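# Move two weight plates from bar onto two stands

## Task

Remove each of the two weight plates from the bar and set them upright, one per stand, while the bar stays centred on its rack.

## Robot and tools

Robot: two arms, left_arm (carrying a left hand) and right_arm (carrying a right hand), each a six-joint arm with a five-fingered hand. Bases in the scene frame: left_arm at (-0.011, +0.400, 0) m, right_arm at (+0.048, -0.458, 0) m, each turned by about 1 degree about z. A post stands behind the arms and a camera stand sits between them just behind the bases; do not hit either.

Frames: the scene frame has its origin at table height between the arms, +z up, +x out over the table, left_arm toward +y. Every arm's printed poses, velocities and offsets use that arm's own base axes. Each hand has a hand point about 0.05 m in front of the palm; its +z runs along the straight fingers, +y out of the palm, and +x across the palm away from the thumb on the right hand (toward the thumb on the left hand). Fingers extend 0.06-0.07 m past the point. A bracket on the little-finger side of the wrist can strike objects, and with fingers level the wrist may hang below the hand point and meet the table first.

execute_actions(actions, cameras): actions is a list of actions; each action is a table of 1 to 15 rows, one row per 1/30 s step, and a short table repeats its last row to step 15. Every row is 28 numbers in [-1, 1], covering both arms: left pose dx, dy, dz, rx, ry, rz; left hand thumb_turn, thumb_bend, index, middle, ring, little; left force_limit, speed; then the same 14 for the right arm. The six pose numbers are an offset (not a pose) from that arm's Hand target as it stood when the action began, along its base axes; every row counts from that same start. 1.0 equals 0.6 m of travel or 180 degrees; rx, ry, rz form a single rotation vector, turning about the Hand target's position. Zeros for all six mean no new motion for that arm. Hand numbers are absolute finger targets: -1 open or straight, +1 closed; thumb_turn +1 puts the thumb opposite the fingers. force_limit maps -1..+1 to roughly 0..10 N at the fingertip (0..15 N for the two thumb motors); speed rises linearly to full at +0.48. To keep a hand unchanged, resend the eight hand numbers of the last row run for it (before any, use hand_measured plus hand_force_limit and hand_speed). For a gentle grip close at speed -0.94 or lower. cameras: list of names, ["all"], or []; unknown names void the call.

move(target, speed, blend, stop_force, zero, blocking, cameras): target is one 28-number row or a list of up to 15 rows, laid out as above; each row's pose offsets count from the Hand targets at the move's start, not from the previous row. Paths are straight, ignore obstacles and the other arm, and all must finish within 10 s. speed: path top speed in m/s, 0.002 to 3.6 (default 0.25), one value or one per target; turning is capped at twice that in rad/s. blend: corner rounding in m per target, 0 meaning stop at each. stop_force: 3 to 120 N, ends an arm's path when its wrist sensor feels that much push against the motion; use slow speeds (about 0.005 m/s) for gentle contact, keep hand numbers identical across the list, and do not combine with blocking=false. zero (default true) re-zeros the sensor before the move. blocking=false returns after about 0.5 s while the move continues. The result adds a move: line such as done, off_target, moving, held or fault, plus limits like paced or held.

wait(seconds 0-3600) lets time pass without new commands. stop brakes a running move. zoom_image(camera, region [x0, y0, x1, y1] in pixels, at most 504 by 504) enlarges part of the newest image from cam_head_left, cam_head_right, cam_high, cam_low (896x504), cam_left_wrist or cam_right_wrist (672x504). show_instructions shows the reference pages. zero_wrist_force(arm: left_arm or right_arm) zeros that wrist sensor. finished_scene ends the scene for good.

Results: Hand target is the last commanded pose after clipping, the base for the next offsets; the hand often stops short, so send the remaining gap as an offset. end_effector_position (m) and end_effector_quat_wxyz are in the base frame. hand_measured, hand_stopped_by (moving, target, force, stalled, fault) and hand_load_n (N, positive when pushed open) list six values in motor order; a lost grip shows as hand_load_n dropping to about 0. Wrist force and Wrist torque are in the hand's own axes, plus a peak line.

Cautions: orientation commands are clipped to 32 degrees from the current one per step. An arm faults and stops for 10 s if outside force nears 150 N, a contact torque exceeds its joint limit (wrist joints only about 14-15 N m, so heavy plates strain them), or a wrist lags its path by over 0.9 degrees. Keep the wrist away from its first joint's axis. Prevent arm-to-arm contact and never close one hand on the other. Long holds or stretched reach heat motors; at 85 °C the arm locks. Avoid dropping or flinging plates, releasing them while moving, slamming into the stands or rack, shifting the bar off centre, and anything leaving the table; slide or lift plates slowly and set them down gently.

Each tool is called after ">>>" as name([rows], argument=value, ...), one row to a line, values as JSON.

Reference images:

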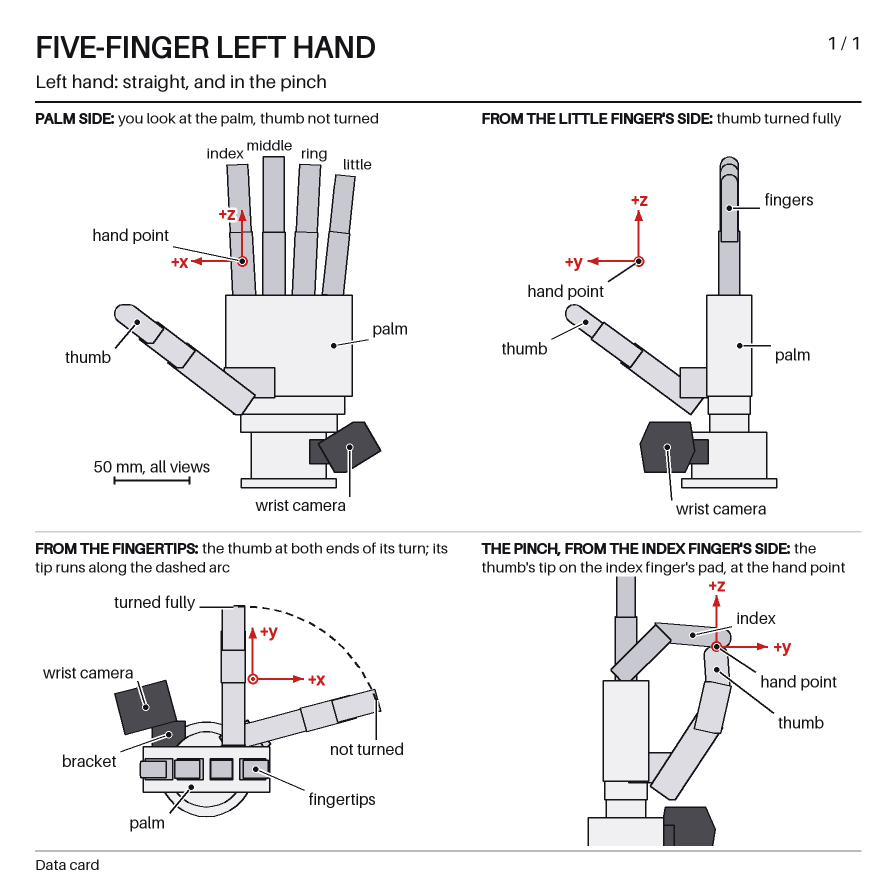

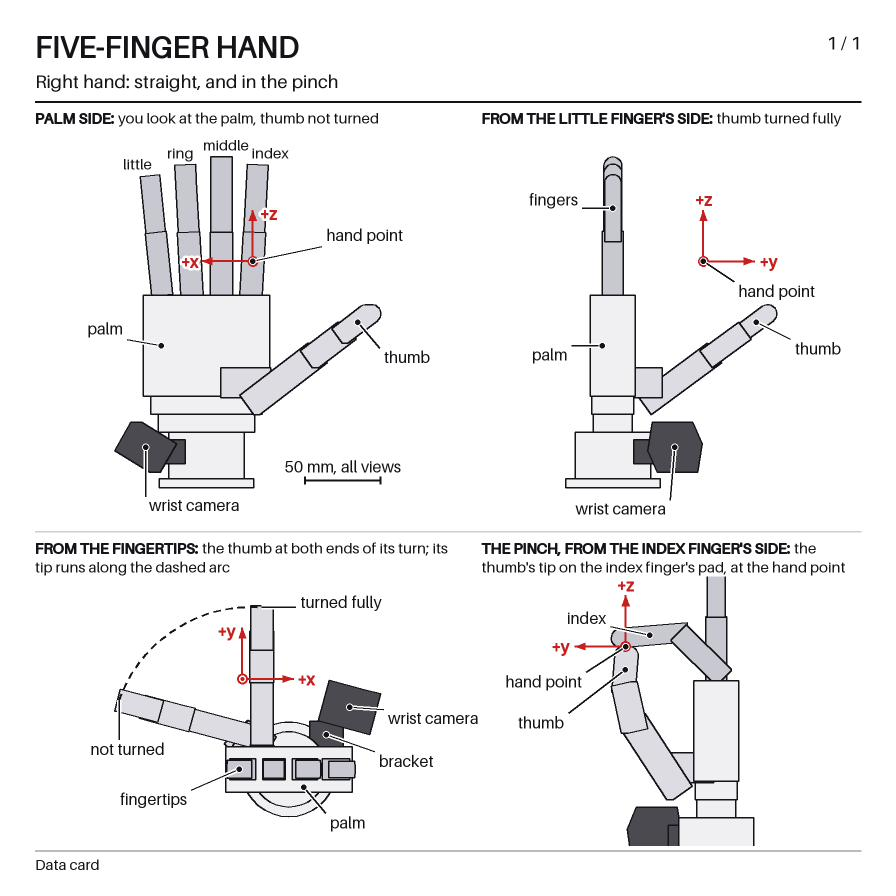

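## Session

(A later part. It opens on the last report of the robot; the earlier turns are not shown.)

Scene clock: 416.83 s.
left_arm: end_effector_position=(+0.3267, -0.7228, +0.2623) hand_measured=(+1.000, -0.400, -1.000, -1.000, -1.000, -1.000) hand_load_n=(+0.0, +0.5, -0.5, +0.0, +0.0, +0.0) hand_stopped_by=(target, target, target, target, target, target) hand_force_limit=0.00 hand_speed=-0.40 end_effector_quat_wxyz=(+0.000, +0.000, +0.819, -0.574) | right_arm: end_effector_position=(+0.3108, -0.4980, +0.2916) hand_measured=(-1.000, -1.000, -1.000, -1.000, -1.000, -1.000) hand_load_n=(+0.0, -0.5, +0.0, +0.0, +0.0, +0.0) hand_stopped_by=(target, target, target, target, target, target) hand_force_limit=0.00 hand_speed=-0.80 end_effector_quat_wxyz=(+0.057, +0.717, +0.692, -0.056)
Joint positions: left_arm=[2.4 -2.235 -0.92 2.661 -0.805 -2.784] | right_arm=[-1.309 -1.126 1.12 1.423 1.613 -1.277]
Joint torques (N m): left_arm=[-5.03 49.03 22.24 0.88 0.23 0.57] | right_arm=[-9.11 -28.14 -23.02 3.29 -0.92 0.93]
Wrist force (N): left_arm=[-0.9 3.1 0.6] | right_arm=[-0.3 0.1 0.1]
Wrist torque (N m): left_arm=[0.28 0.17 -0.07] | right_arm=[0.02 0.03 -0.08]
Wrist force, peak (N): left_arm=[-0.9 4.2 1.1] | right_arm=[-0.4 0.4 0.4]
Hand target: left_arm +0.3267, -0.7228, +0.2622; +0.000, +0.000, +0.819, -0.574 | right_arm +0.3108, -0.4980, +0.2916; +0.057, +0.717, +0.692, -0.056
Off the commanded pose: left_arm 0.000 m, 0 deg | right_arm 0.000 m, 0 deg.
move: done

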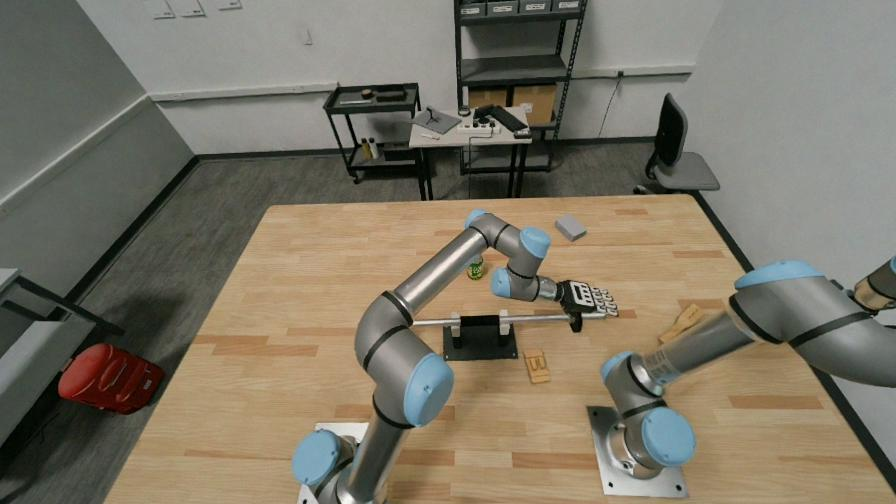

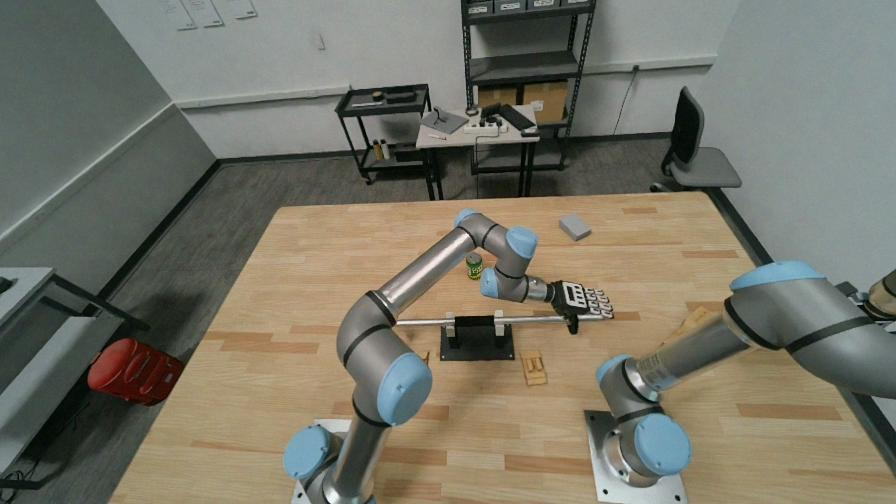

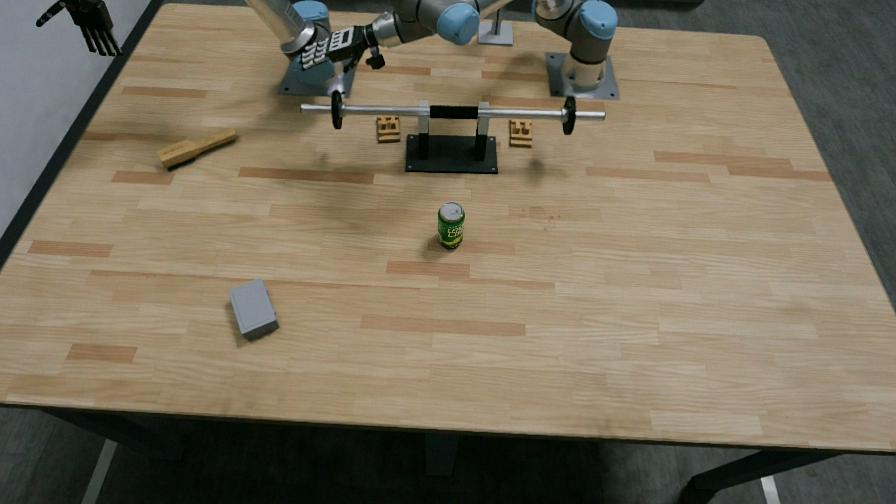

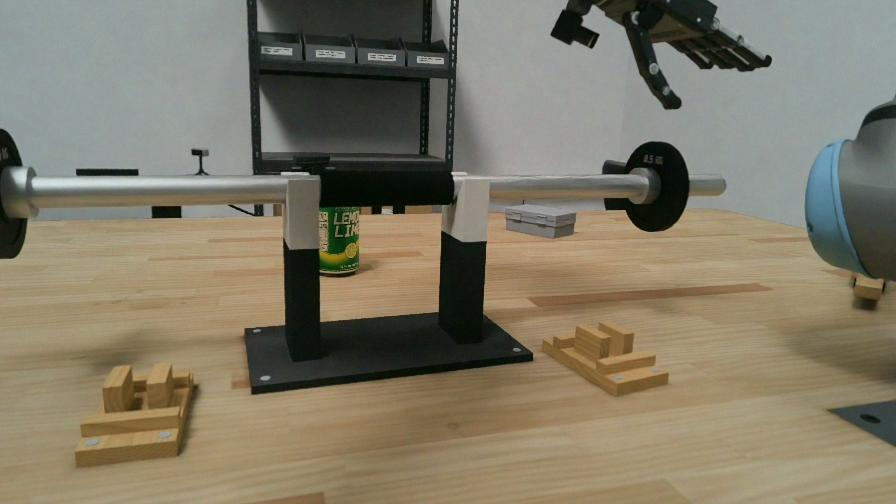

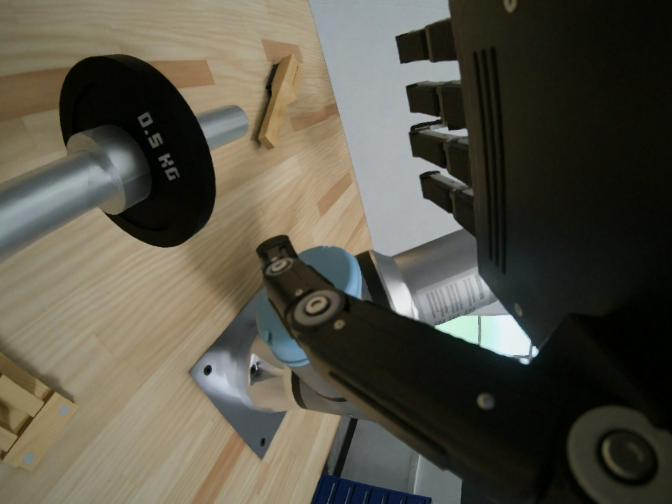

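>>> move(target=[0.0425,0.041,-0.017,0,0,0,1,-0.4,-1,-1,-1,-1,0,-0.4,0,0,0,0,0,0,-1,-1,-1,-1,-1,-1,0,-0.8], speed=0.1, cameras=["cam_head_left","cam_head_right","cam_high","cam_low","cam_left_wrist"])

>>> zoom_image(camera="cam_low", region=[540, 20, 820, 260])

>>> zoom_image(camera="cam_head_left", region=[500, 240, 660, 360])

>>> zoom_image(camera="cam_high", region=[260, 10, 420, 150])

Scene clock: 447.67 s.
left_arm: end_effector_position=(+0.3523, -0.6981, +0.2520) hand_measured=(+1.000, -0.400, -1.000, -1.000, -1.000, -1.000) hand_load_n=(+0.0, +0.0, -0.5, +0.0, +0.0, +0.0) hand_stopped_by=(target, target, target, target, target, target) hand_force_limit=0.00 hand_speed=-0.40 end_effector_quat_wxyz=(+0.000, +0.000, +0.819, -0.574) | right_arm: end_effector_position=(+0.3108, -0.4980, +0.2916) hand_measured=(-1.000, -1.000, -1.000, -1.000, -1.000, -1.000) hand_load_n=(+0.0, -0.5, +0.0, +0.0, +0.0, +0.0) hand_stopped_by=(target, target, target, target, target, target) hand_force_limit=0.00 hand_speed=-0.80 end_effector_quat_wxyz=(+0.057, +0.717, +0.692, -0.056)
Joint positions: left_arm=[2.459 -2.23 -0.958 2.665 -0.754 -2.743] | right_arm=[-1.309 -1.126 1.12 1.423 1.613 -1.277]
Joint torques (N m): left_arm=[-14.11 50.7 31.65 -1.16 -1.45 -0.56] | right_arm=[-8.68 -27.45 -22.98 3.34 -0.85 0.92]
Wrist force (N): left_arm=[-0.7 3.0 0.8] | right_arm=[-0.2 0.0 0.1]
Wrist torque (N m): left_arm=[0.26 0.13 -0.07] | right_arm=[0.01 0.03 -0.09]
Wrist force, peak (N): left_arm=[-1.5 3.8 0.4] | right_arm=[-0.6 0.2 -0.1]
Hand target: left_arm +0.3522, -0.6982, +0.2520; +0.000, +0.000, +0.819, -0.574 | right_arm +0.3108, -0.4980, +0.2916; +0.057, +0.717, +0.692, -0.056
Off the commanded pose: left_arm 0.000 m, 0 deg | right_arm 0.000 m, 0 deg.
move: done

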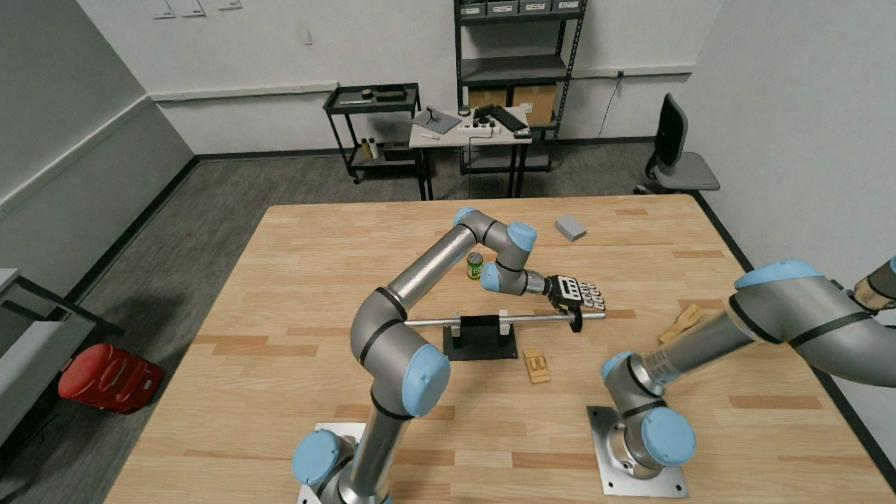

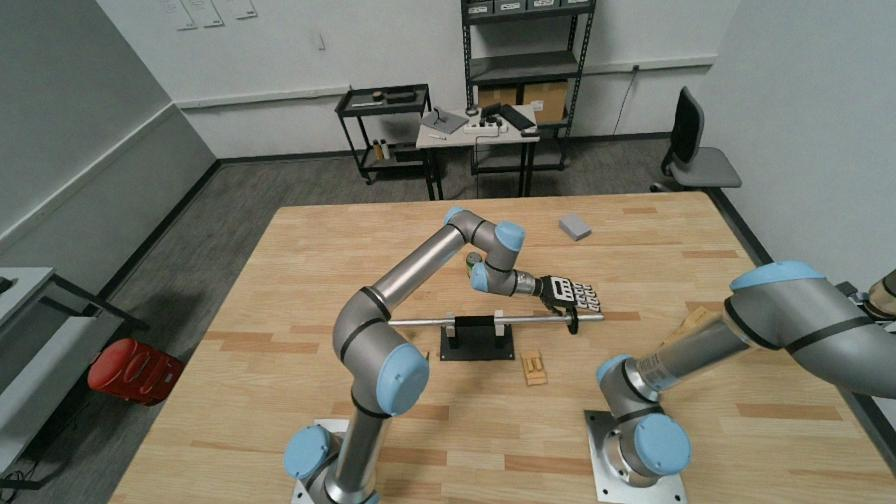

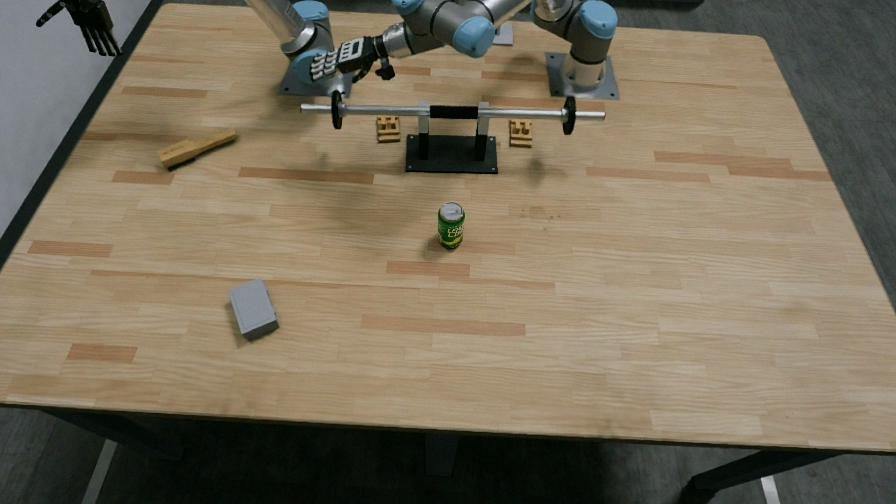

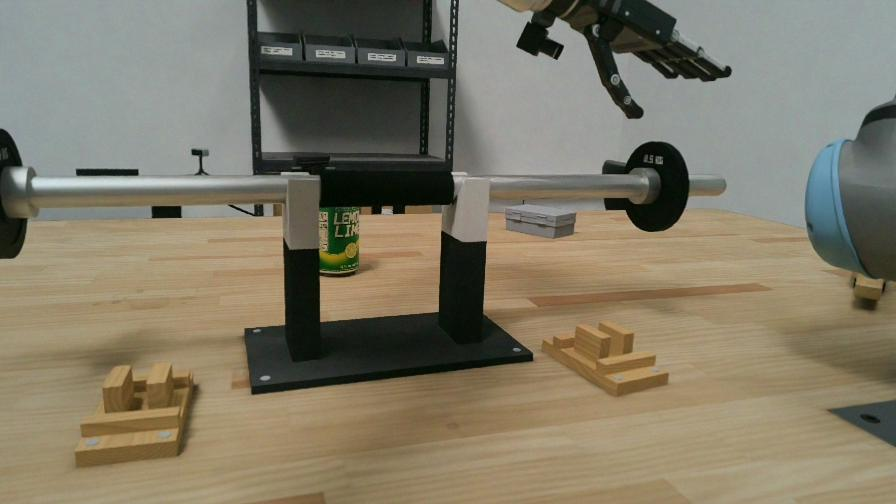

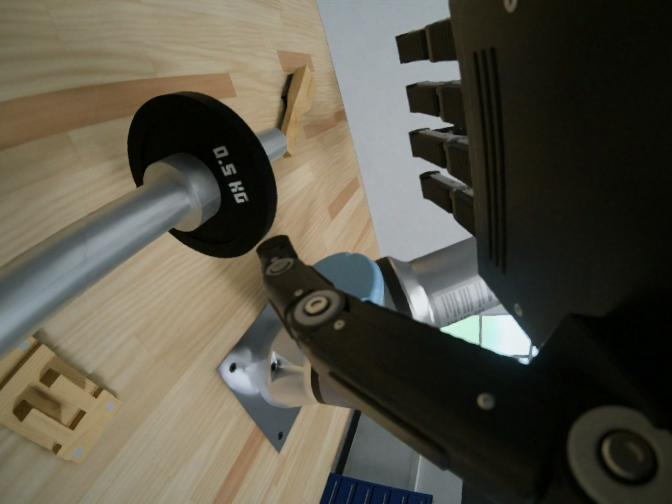

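Scaled by 1.800 from the camera's image (finer frame: 1280x720).

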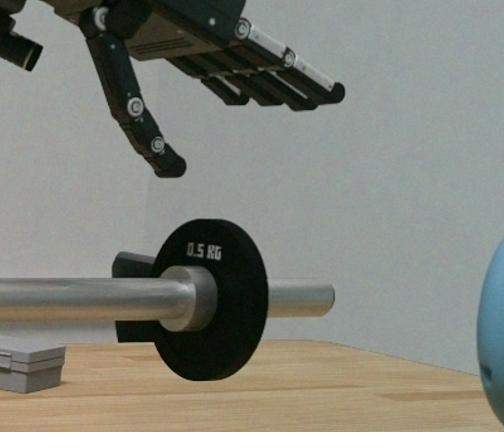

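Scaled by 3.150 from the camera's image (finer frame: 1280x720).

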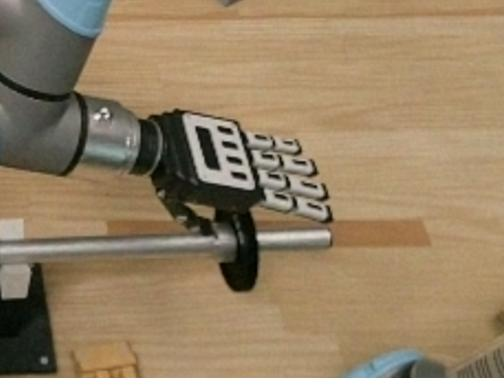

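Scaled by 3.150 from the camera's image (finer frame: 1280x720).

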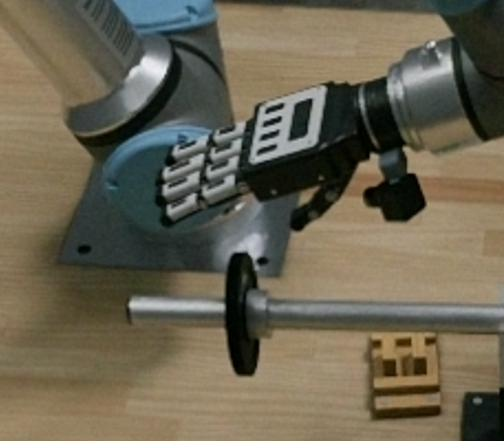

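>>> move(target=[0.0117,0,-0.04,0,0,0,1,-0.1,-1,-1,-1,-1,0,-0.4,0,0,0,0,0,0,-1,-1,-1,-1,-1,-1,0,-0.8], speed=0.06, stop_force=6, cameras=["cam_head_left","cam_low","cam_left_wrist","cam_high"])

>>> zoom_image(camera="cam_low", region=[540, 20, 820, 260])

>>> zoom_image(camera="cam_left_wrist", region=[100, 50, 400, 350])

>>> zoom_image(camera="cam_high", region=[260, 10, 420, 150])

Scene clock: 482.00 s.
left_arm: end_effector_position=(+0.3593, -0.6982, +0.2280) hand_measured=(+1.000, -0.100, -1.000, -1.000, -1.000, -1.000) hand_load_n=(+0.0, +0.5, +0.0, +0.0, +0.0, -0.5) hand_stopped_by=(target, target, target, target, target, target) hand_force_limit=0.00 hand_speed=-0.40 end_effector_quat_wxyz=(+0.000, +0.000, +0.819, -0.574) | right_arm: end_effector_position=(+0.3108, -0.4980, +0.2916) hand_measured=(-1.000, -1.000, -1.000, -1.000, -1.000, -1.000) hand_load_n=(+0.0, +0.0, +0.0, +0.0, +0.0, +0.0) hand_stopped_by=(target, target, target, target, target, target) hand_force_limit=0.00 hand_speed=-0.80 end_effector_quat_wxyz=(+0.057, +0.717, +0.692, -0.056)
Joint positions: left_arm=[2.466 -2.249 -0.988 2.71 -0.747 -2.738] | right_arm=[-1.309 -1.126 1.12 1.423 1.613 -1.277]
Joint torques (N m): left_arm=[-13.7 52.05 31.33 0.96 -0.59 -0.52] | right_arm=[-9.02 -27.86 -22.31 3.31 -0.95 1.11]
Wrist force (N): left_arm=[-0.4 2.9 1.2] | right_arm=[-0.2 0.2 0.1]
Wrist torque (N m): left_arm=[0.26 0.11 -0.07] | right_arm=[0.04 0.02 -0.08]
Wrist force, peak (N): left_arm=[-0.8 3.9 1.6] | right_arm=[-0.3 -0.2 0.6]
Hand target: left_arm +0.3592, -0.6982, +0.2280; +0.000, +0.000, +0.819, -0.574 | right_arm +0.3108, -0.4980, +0.2916; +0.057, +0.717, +0.692, -0.056
Off the commanded pose: left_arm 0.000 m, 0 deg | right_arm 0.000 m, 0 deg.
move: done
Images, in order (width x height): cam_head_left 896x504, cam_high 896x504, cam_low 896x504, cam_left_wrist 672x504.

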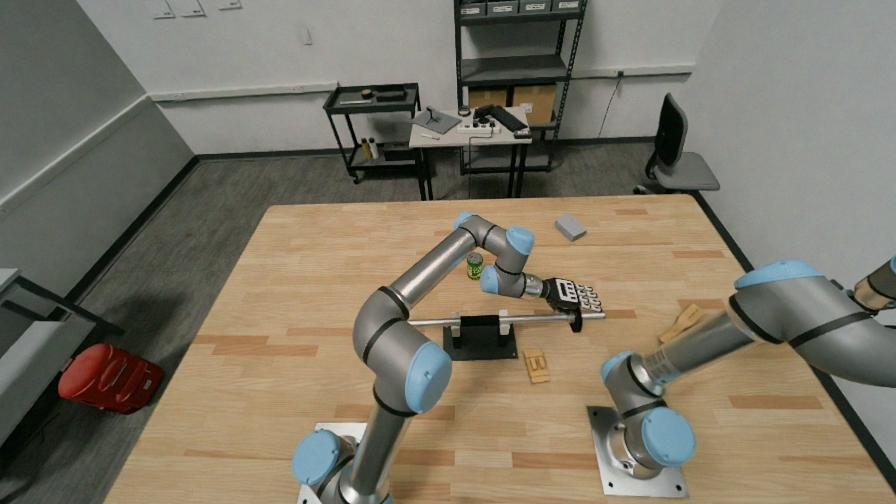

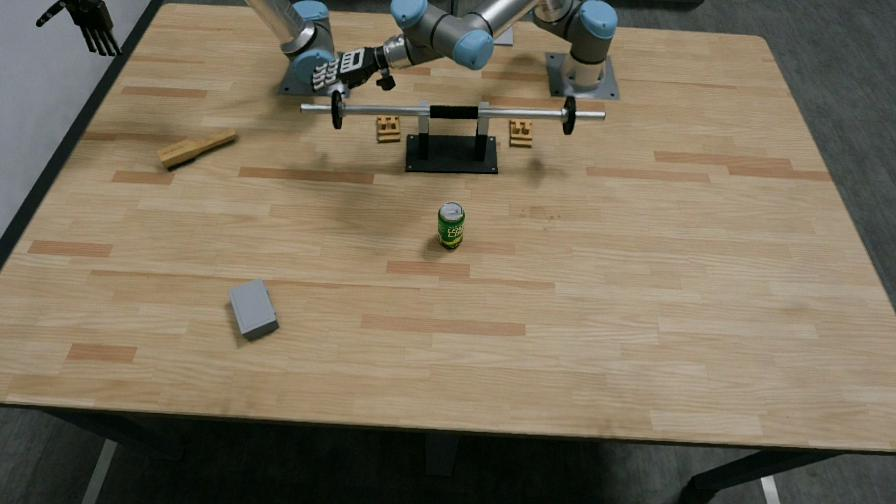

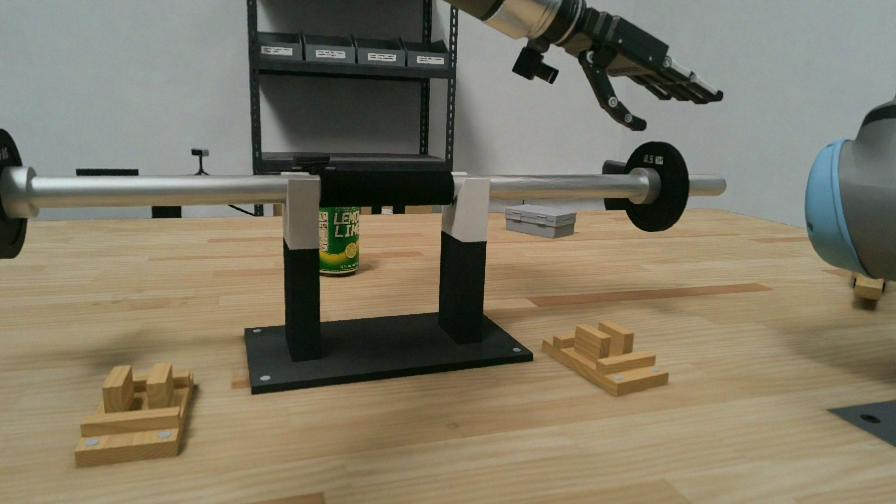

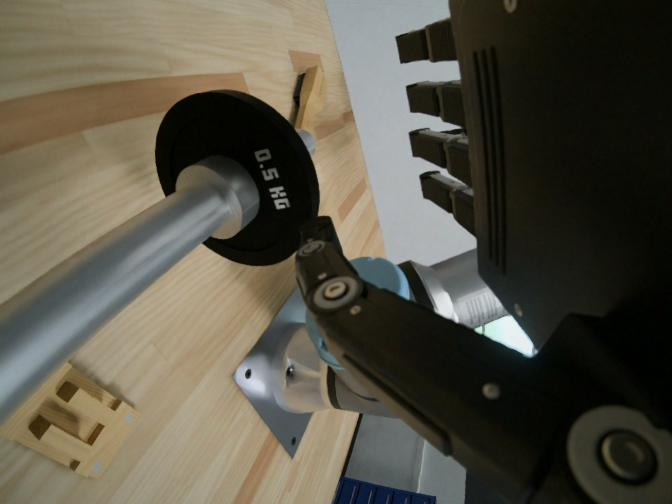

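Scaled by 1.800 from the camera's image (finer frame: 1280x720).

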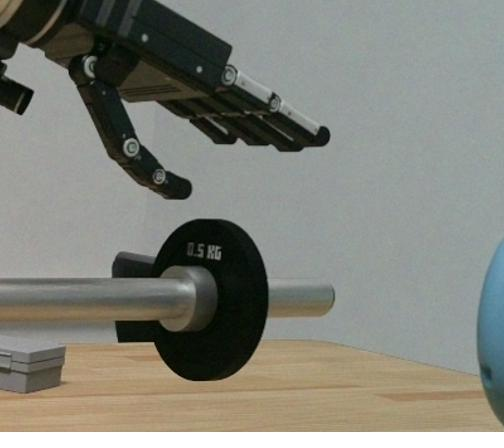

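Scaled by 1.680 from the camera's image (finer frame: 960x720).

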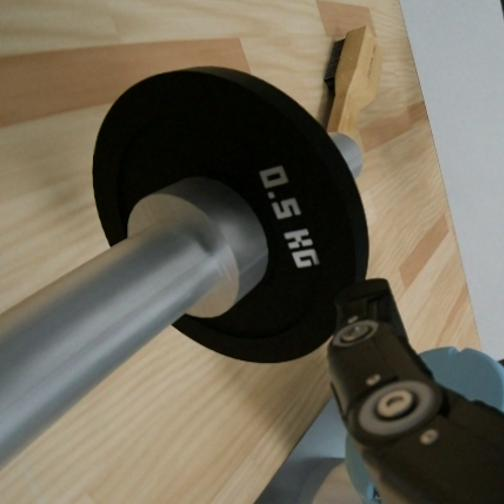

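Scaled by 3.150 from the camera's image (finer frame: 1280x720).

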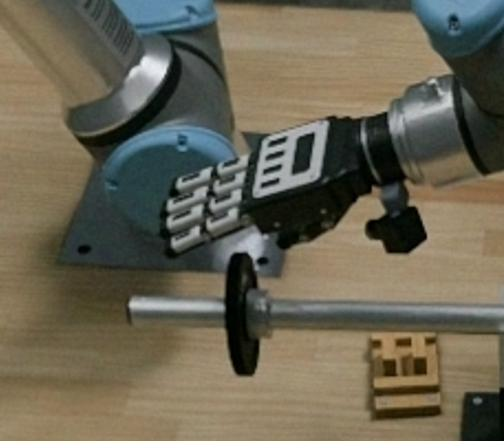

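>>> move(target=[0.0167,0,-0.045,0,0,0,1,-0.1,-1,-1,-1,-1,0,-0.4,0,0,0,0,0,0,-1,-1,-1,-1,-1,-1,0,-0.8], speed=0.04, stop_force=6, cameras=["cam_head_left","cam_low","cam_left_wrist","cam_high"])

>>> zoom_image(camera="cam_low", region=[540, 20, 820, 260])

>>> zoom_image(camera="cam_left_wrist", region=[100, 50, 400, 350])

>>> zoom_image(camera="cam_head_left", region=[500, 240, 660, 360])

>>> zoom_image(camera="cam_high", region=[260, 10, 420, 150])

Scene clock: 505.90 s.
left_arm: end_effector_position=(+0.3693, -0.6982, +0.2010) hand_measured=(+1.000, -0.100, -1.000, -1.000, -1.000, -1.000) hand_load_n=(+0.0, +0.5, +0.0, +0.0, +0.0, +0.0) hand_stopped_by=(target, target, target, target, target, target) hand_force_limit=0.00 hand_speed=-0.40 end_effector_quat_wxyz=(+0.000, +0.000, +0.819, -0.574) | right_arm: end_effector_position=(+0.3108, -0.4980, +0.2916) hand_measured=(-1.000, -1.000, -1.000, -1.000, -1.000, -1.000) hand_load_n=(+0.0, -0.5, +0.0, +0.0, +0.0, +0.0) hand_stopped_by=(target, target, target, target, target, target) hand_force_limit=0.00 hand_speed=-0.80 end_effector_quat_wxyz=(+0.057, +0.717, +0.692, -0.056)
Joint positions: left_arm=[2.476 -2.277 -1.01 2.755 -0.739 -2.73] | right_arm=[-1.309 -1.126 1.12 1.423 1.613 -1.277]
Joint torques (N m): left_arm=[-14.38 55.35 31.84 -0.25 -0.45 -0.42] | right_arm=[-8.91 -27.82 -23.13 3.24 -0.92 0.92]
Wrist force (N): left_arm=[-0.7 2.9 1.6] | right_arm=[-0.1 0.3 0.1]
Wrist torque (N m): left_arm=[0.23 0.22 -0.06] | right_arm=[0.06 0.00 -0.07]
Wrist force, peak (N): left_arm=[-0.9 3.4 1.8] | right_arm=[-0.4 0.4 0.0]
Hand target: left_arm +0.3693, -0.6982, +0.2010; +0.000, +0.000, +0.819, -0.574 | right_arm +0.3108, -0.4980, +0.2916; +0.057, +0.717, +0.692, -0.056
Off the commanded pose: left_arm 0.000 m, 0 deg | right_arm 0.000 m, 0 deg.
move: done
Images, in order (width x height): cam_head_left 896x504, cam_high 896x504, cam_low 896x504, cam_left_wrist 672x504.

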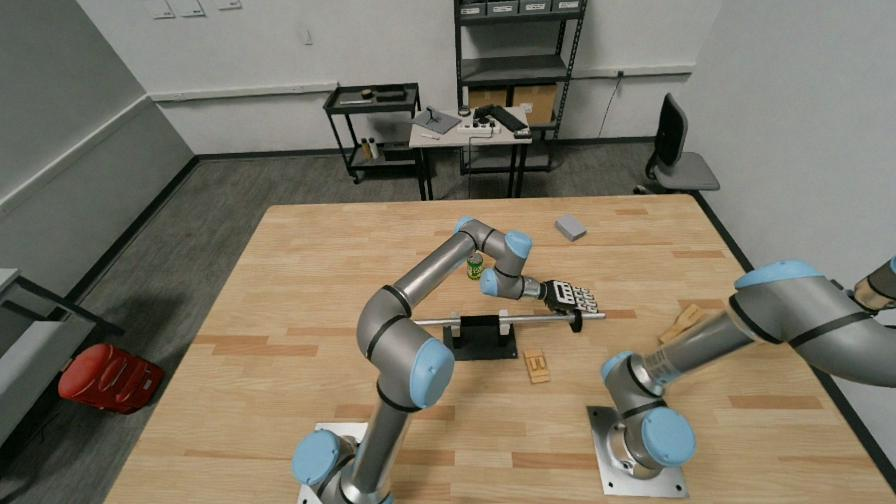

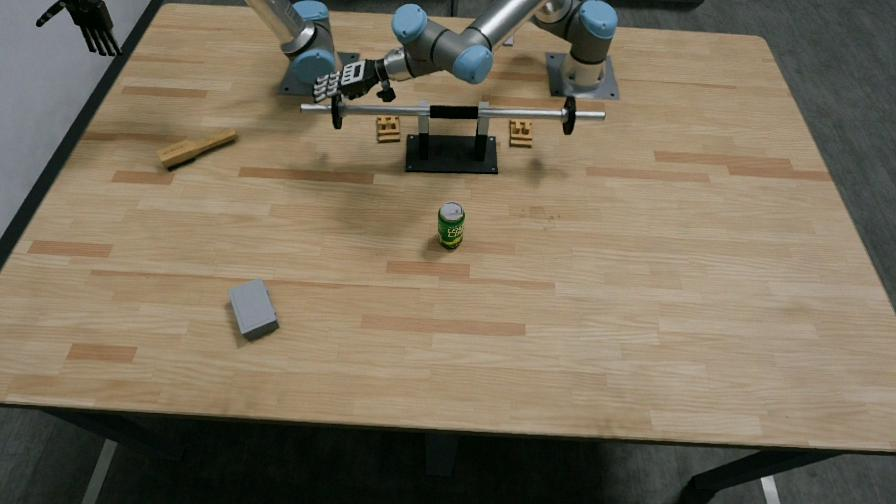

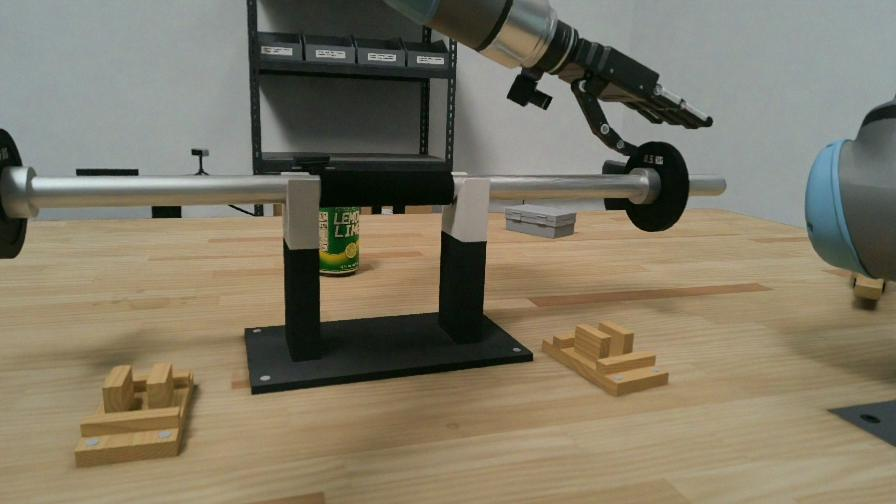

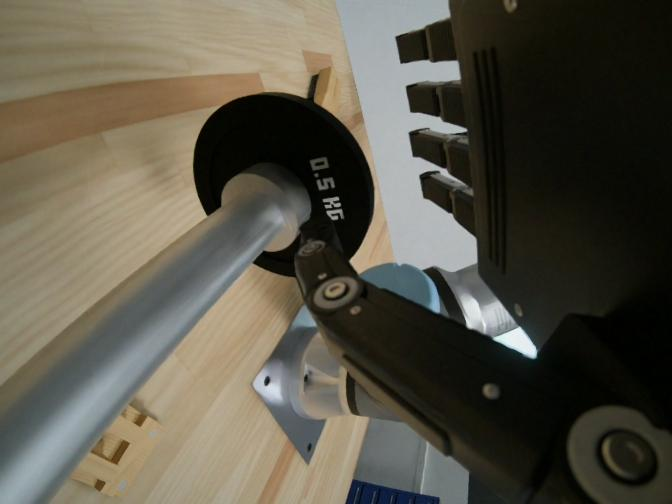

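Scaled by 1.800 from the camera's image (finer frame: 1280x720).

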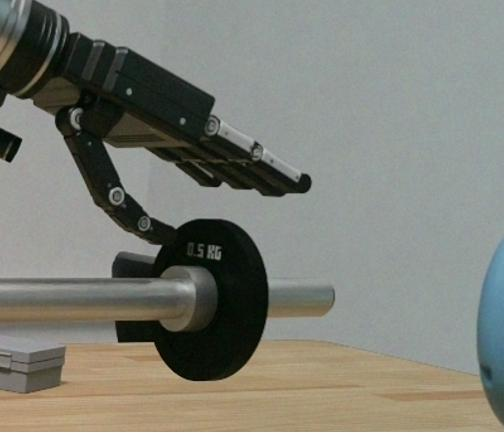

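Scaled by 1.680 from the camera's image (finer frame: 960x720).

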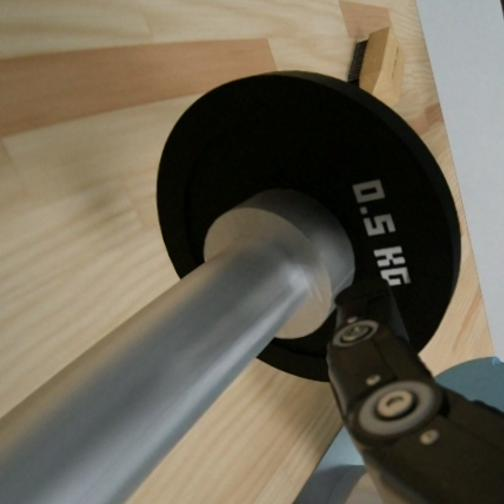

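Scaled by 3.150 from the camera's image (finer frame: 1280x720).

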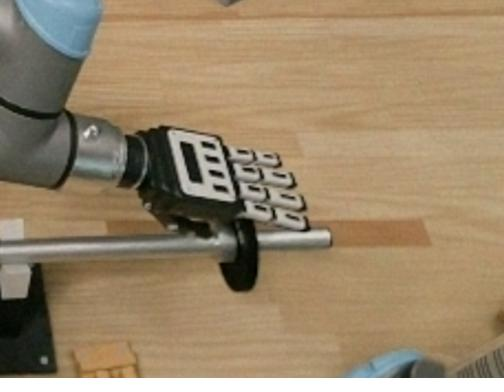

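Scaled by 3.150 from the camera's image (finer frame: 1280x720).

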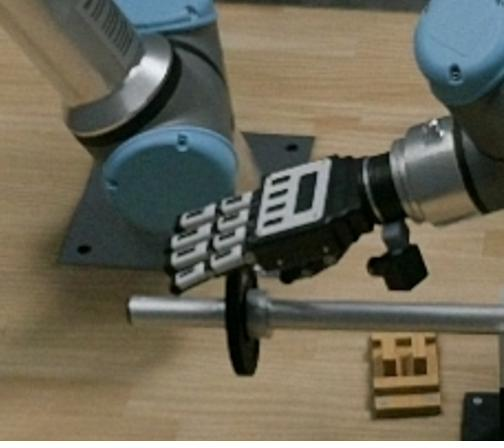

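>>> execute_actions([
  [[0,0,0,0,0,0,1,-0.1,0.3,0.3,-1,-1,-0.7,-0.9,0,0,0,0,0,0,-1,-1,-1,-1,-1,-1,0,-0.8]],
])

>>> wait(seconds=3.5, cameras=["cam_low","cam_left_wrist"])

>>> zoom_image(camera="cam_low", region=[540, 20, 820, 260])

>>> zoom_image(camera="cam_left_wrist", region=[100, 50, 500, 350])

Scene clock: 540.53 s.
left_arm: end_effector_position=(+0.3693, -0.6982, +0.2010) hand_measured=(+1.000, -0.100, -0.312, -0.320, -1.000, -1.000) hand_load_n=(+0.0, +0.0, +0.5, +0.5, +0.0, +0.0) hand_stopped_by=(target, target, force, force, target, target) hand_force_limit=-0.70 hand_speed=-0.90 end_effector_quat_wxyz=(+0.000, +0.000, +0.819, -0.574) | right_arm: end_effector_position=(+0.3108, -0.4980, +0.2916) hand_measured=(-1.000, -1.000, -1.000, -1.000, -1.000, -1.000) hand_load_n=(+0.0, +0.0, +0.0, +0.0, +0.0, +0.0) hand_stopped_by=(target, target, target, target, target, target) hand_force_limit=0.00 hand_speed=-0.80 end_effector_quat_wxyz=(+0.057, +0.717, +0.692, -0.056)
Joint positions: left_arm=[2.476 -2.277 -1.01 2.755 -0.739 -2.73] | right_arm=[-1.309 -1.126 1.12 1.423 1.613 -1.277]
Joint torques (N m): left_arm=[-11.48 52.93 30.37 0.68 -0.61 -0.49] | right_arm=[-8.74 -27.44 -22.58 3.32 -0.93 0.92]
Wrist force (N): left_arm=[-0.5 2.3 2.2] | right_arm=[0.0 -0.1 0.1]
Wrist torque (N m): left_arm=[0.19 0.24 -0.03] | right_arm=[0.00 -0.02 -0.07]
Wrist force, peak (N): left_arm=[-0.8 3.3 1.6] | right_arm=[0.0 0.5 0.2]
Hand target: left_arm +0.3693, -0.6982, +0.2010; +0.000, +0.000, +0.819, -0.574 | right_arm +0.3108, -0.4980, +0.2916; +0.057, +0.717, +0.692, -0.056
Off the commanded pose: left_arm 0.000 m, 0 deg | right_arm 0.000 m, 0 deg.
Step readings (end_effector_position of left_arm | right_arm):
0: (+0.3693, -0.6982, +0.2010) | (+0.3108, -0.4980, +0.2916)
1: (+0.3693, -0.6982, +0.2010) | (+0.3108, -0.4980, +0.2916)
2: (+0.3693, -0.6982, +0.2010) | (+0.3108, -0.4980, +0.2916)
4: (+0.3693, -0.6982, +0.2010) | (+0.3108, -0.4980, +0.2916)
8: (+0.3693, -0.6982, +0.2010) | (+0.3108, -0.4980, +0.2916)
15: (+0.3693, -0.6982, +0.2010) | (+0.3108, -0.4980, +0.2916)

Scene clock: 544.03 s.
left_arm: end_effector_position=(+0.3693, -0.6982, +0.2010) hand_measured=(+1.000, -0.100, -0.312, -0.320, -1.000, -1.000) hand_load_n=(+0.0, +0.5, +0.5, +0.5, +0.0, +0.0) hand_stopped_by=(target, target, force, force, target, target) hand_force_limit=-0.70 hand_speed=-0.90 end_effector_quat_wxyz=(+0.000, +0.000, +0.819, -0.574) | right_arm: end_effector_position=(+0.3108, -0.4980, +0.2916) hand_measured=(-1.000, -1.000, -1.000, -1.000, -1.000, -1.000) hand_load_n=(+0.0, +0.0, +0.0, +0.0, +0.0, +0.0) hand_stopped_by=(target, target, target, target, target, target) hand_force_limit=0.00 hand_speed=-0.80 end_effector_quat_wxyz=(+0.057, +0.717, +0.692, -0.056)
Joint positions: left_arm=[2.476 -2.277 -1.01 2.755 -0.739 -2.73] | right_arm=[-1.309 -1.126 1.12 1.423 1.613 -1.277]
Joint torques (N m): left_arm=[0.76 39.44 28.63 -1.65 -0.43 -0.42] | right_arm=[-8.63 -27.65 -22.24 3.31 -0.88 0.9]
Wrist force (N): left_arm=[-0.3 2.0 2.4] | right_arm=[0.0 -0.1 0.0]
Wrist torque (N m): left_arm=[0.15 0.21 -0.01] | right_arm=[0.00 -0.01 -0.07]
Wrist force, peak (N): left_arm=[-0.5 2.4 2.4] | right_arm=[-0.6 0.0 0.4]
Hand target: left_arm +0.3693, -0.6982, +0.2010; +0.000, +0.000, +0.819, -0.574 | right_arm +0.3108, -0.4980, +0.2916; +0.057, +0.717, +0.692, -0.056
Off the commanded pose: left_arm 0.000 m, 0 deg | right_arm 0.000 m, 0 deg.
wait: 3.50 s; at rest by 0.17 s

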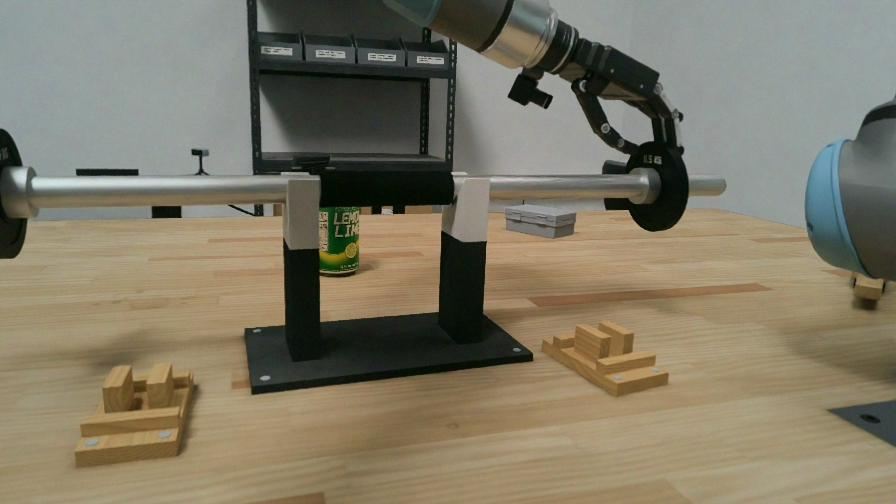

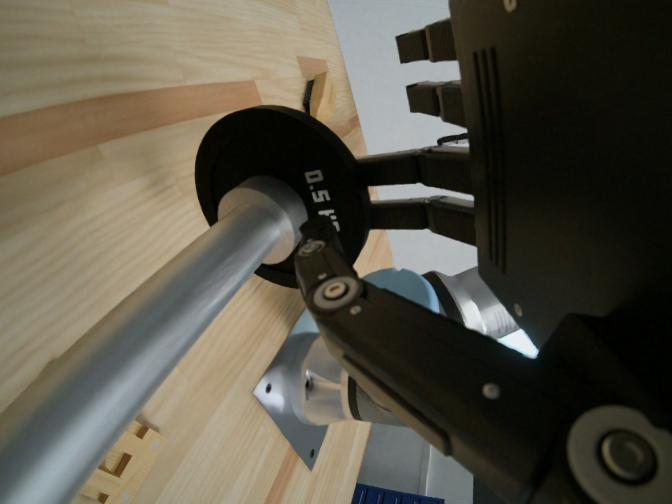

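Scaled by 1.800 from the camera's image (finer frame: 1280x720).

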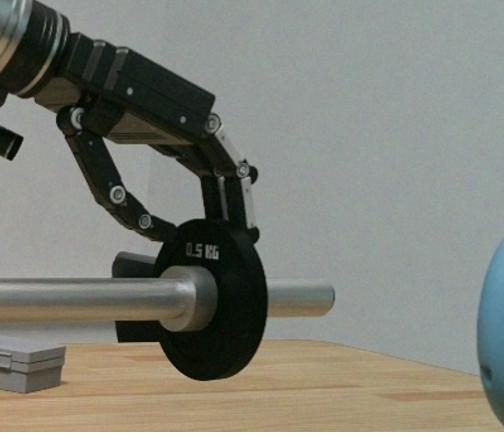

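Scaled by 1.260 from the camera's image (finer frame: 960x720).

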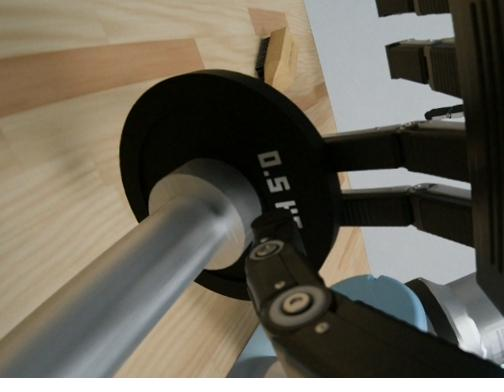

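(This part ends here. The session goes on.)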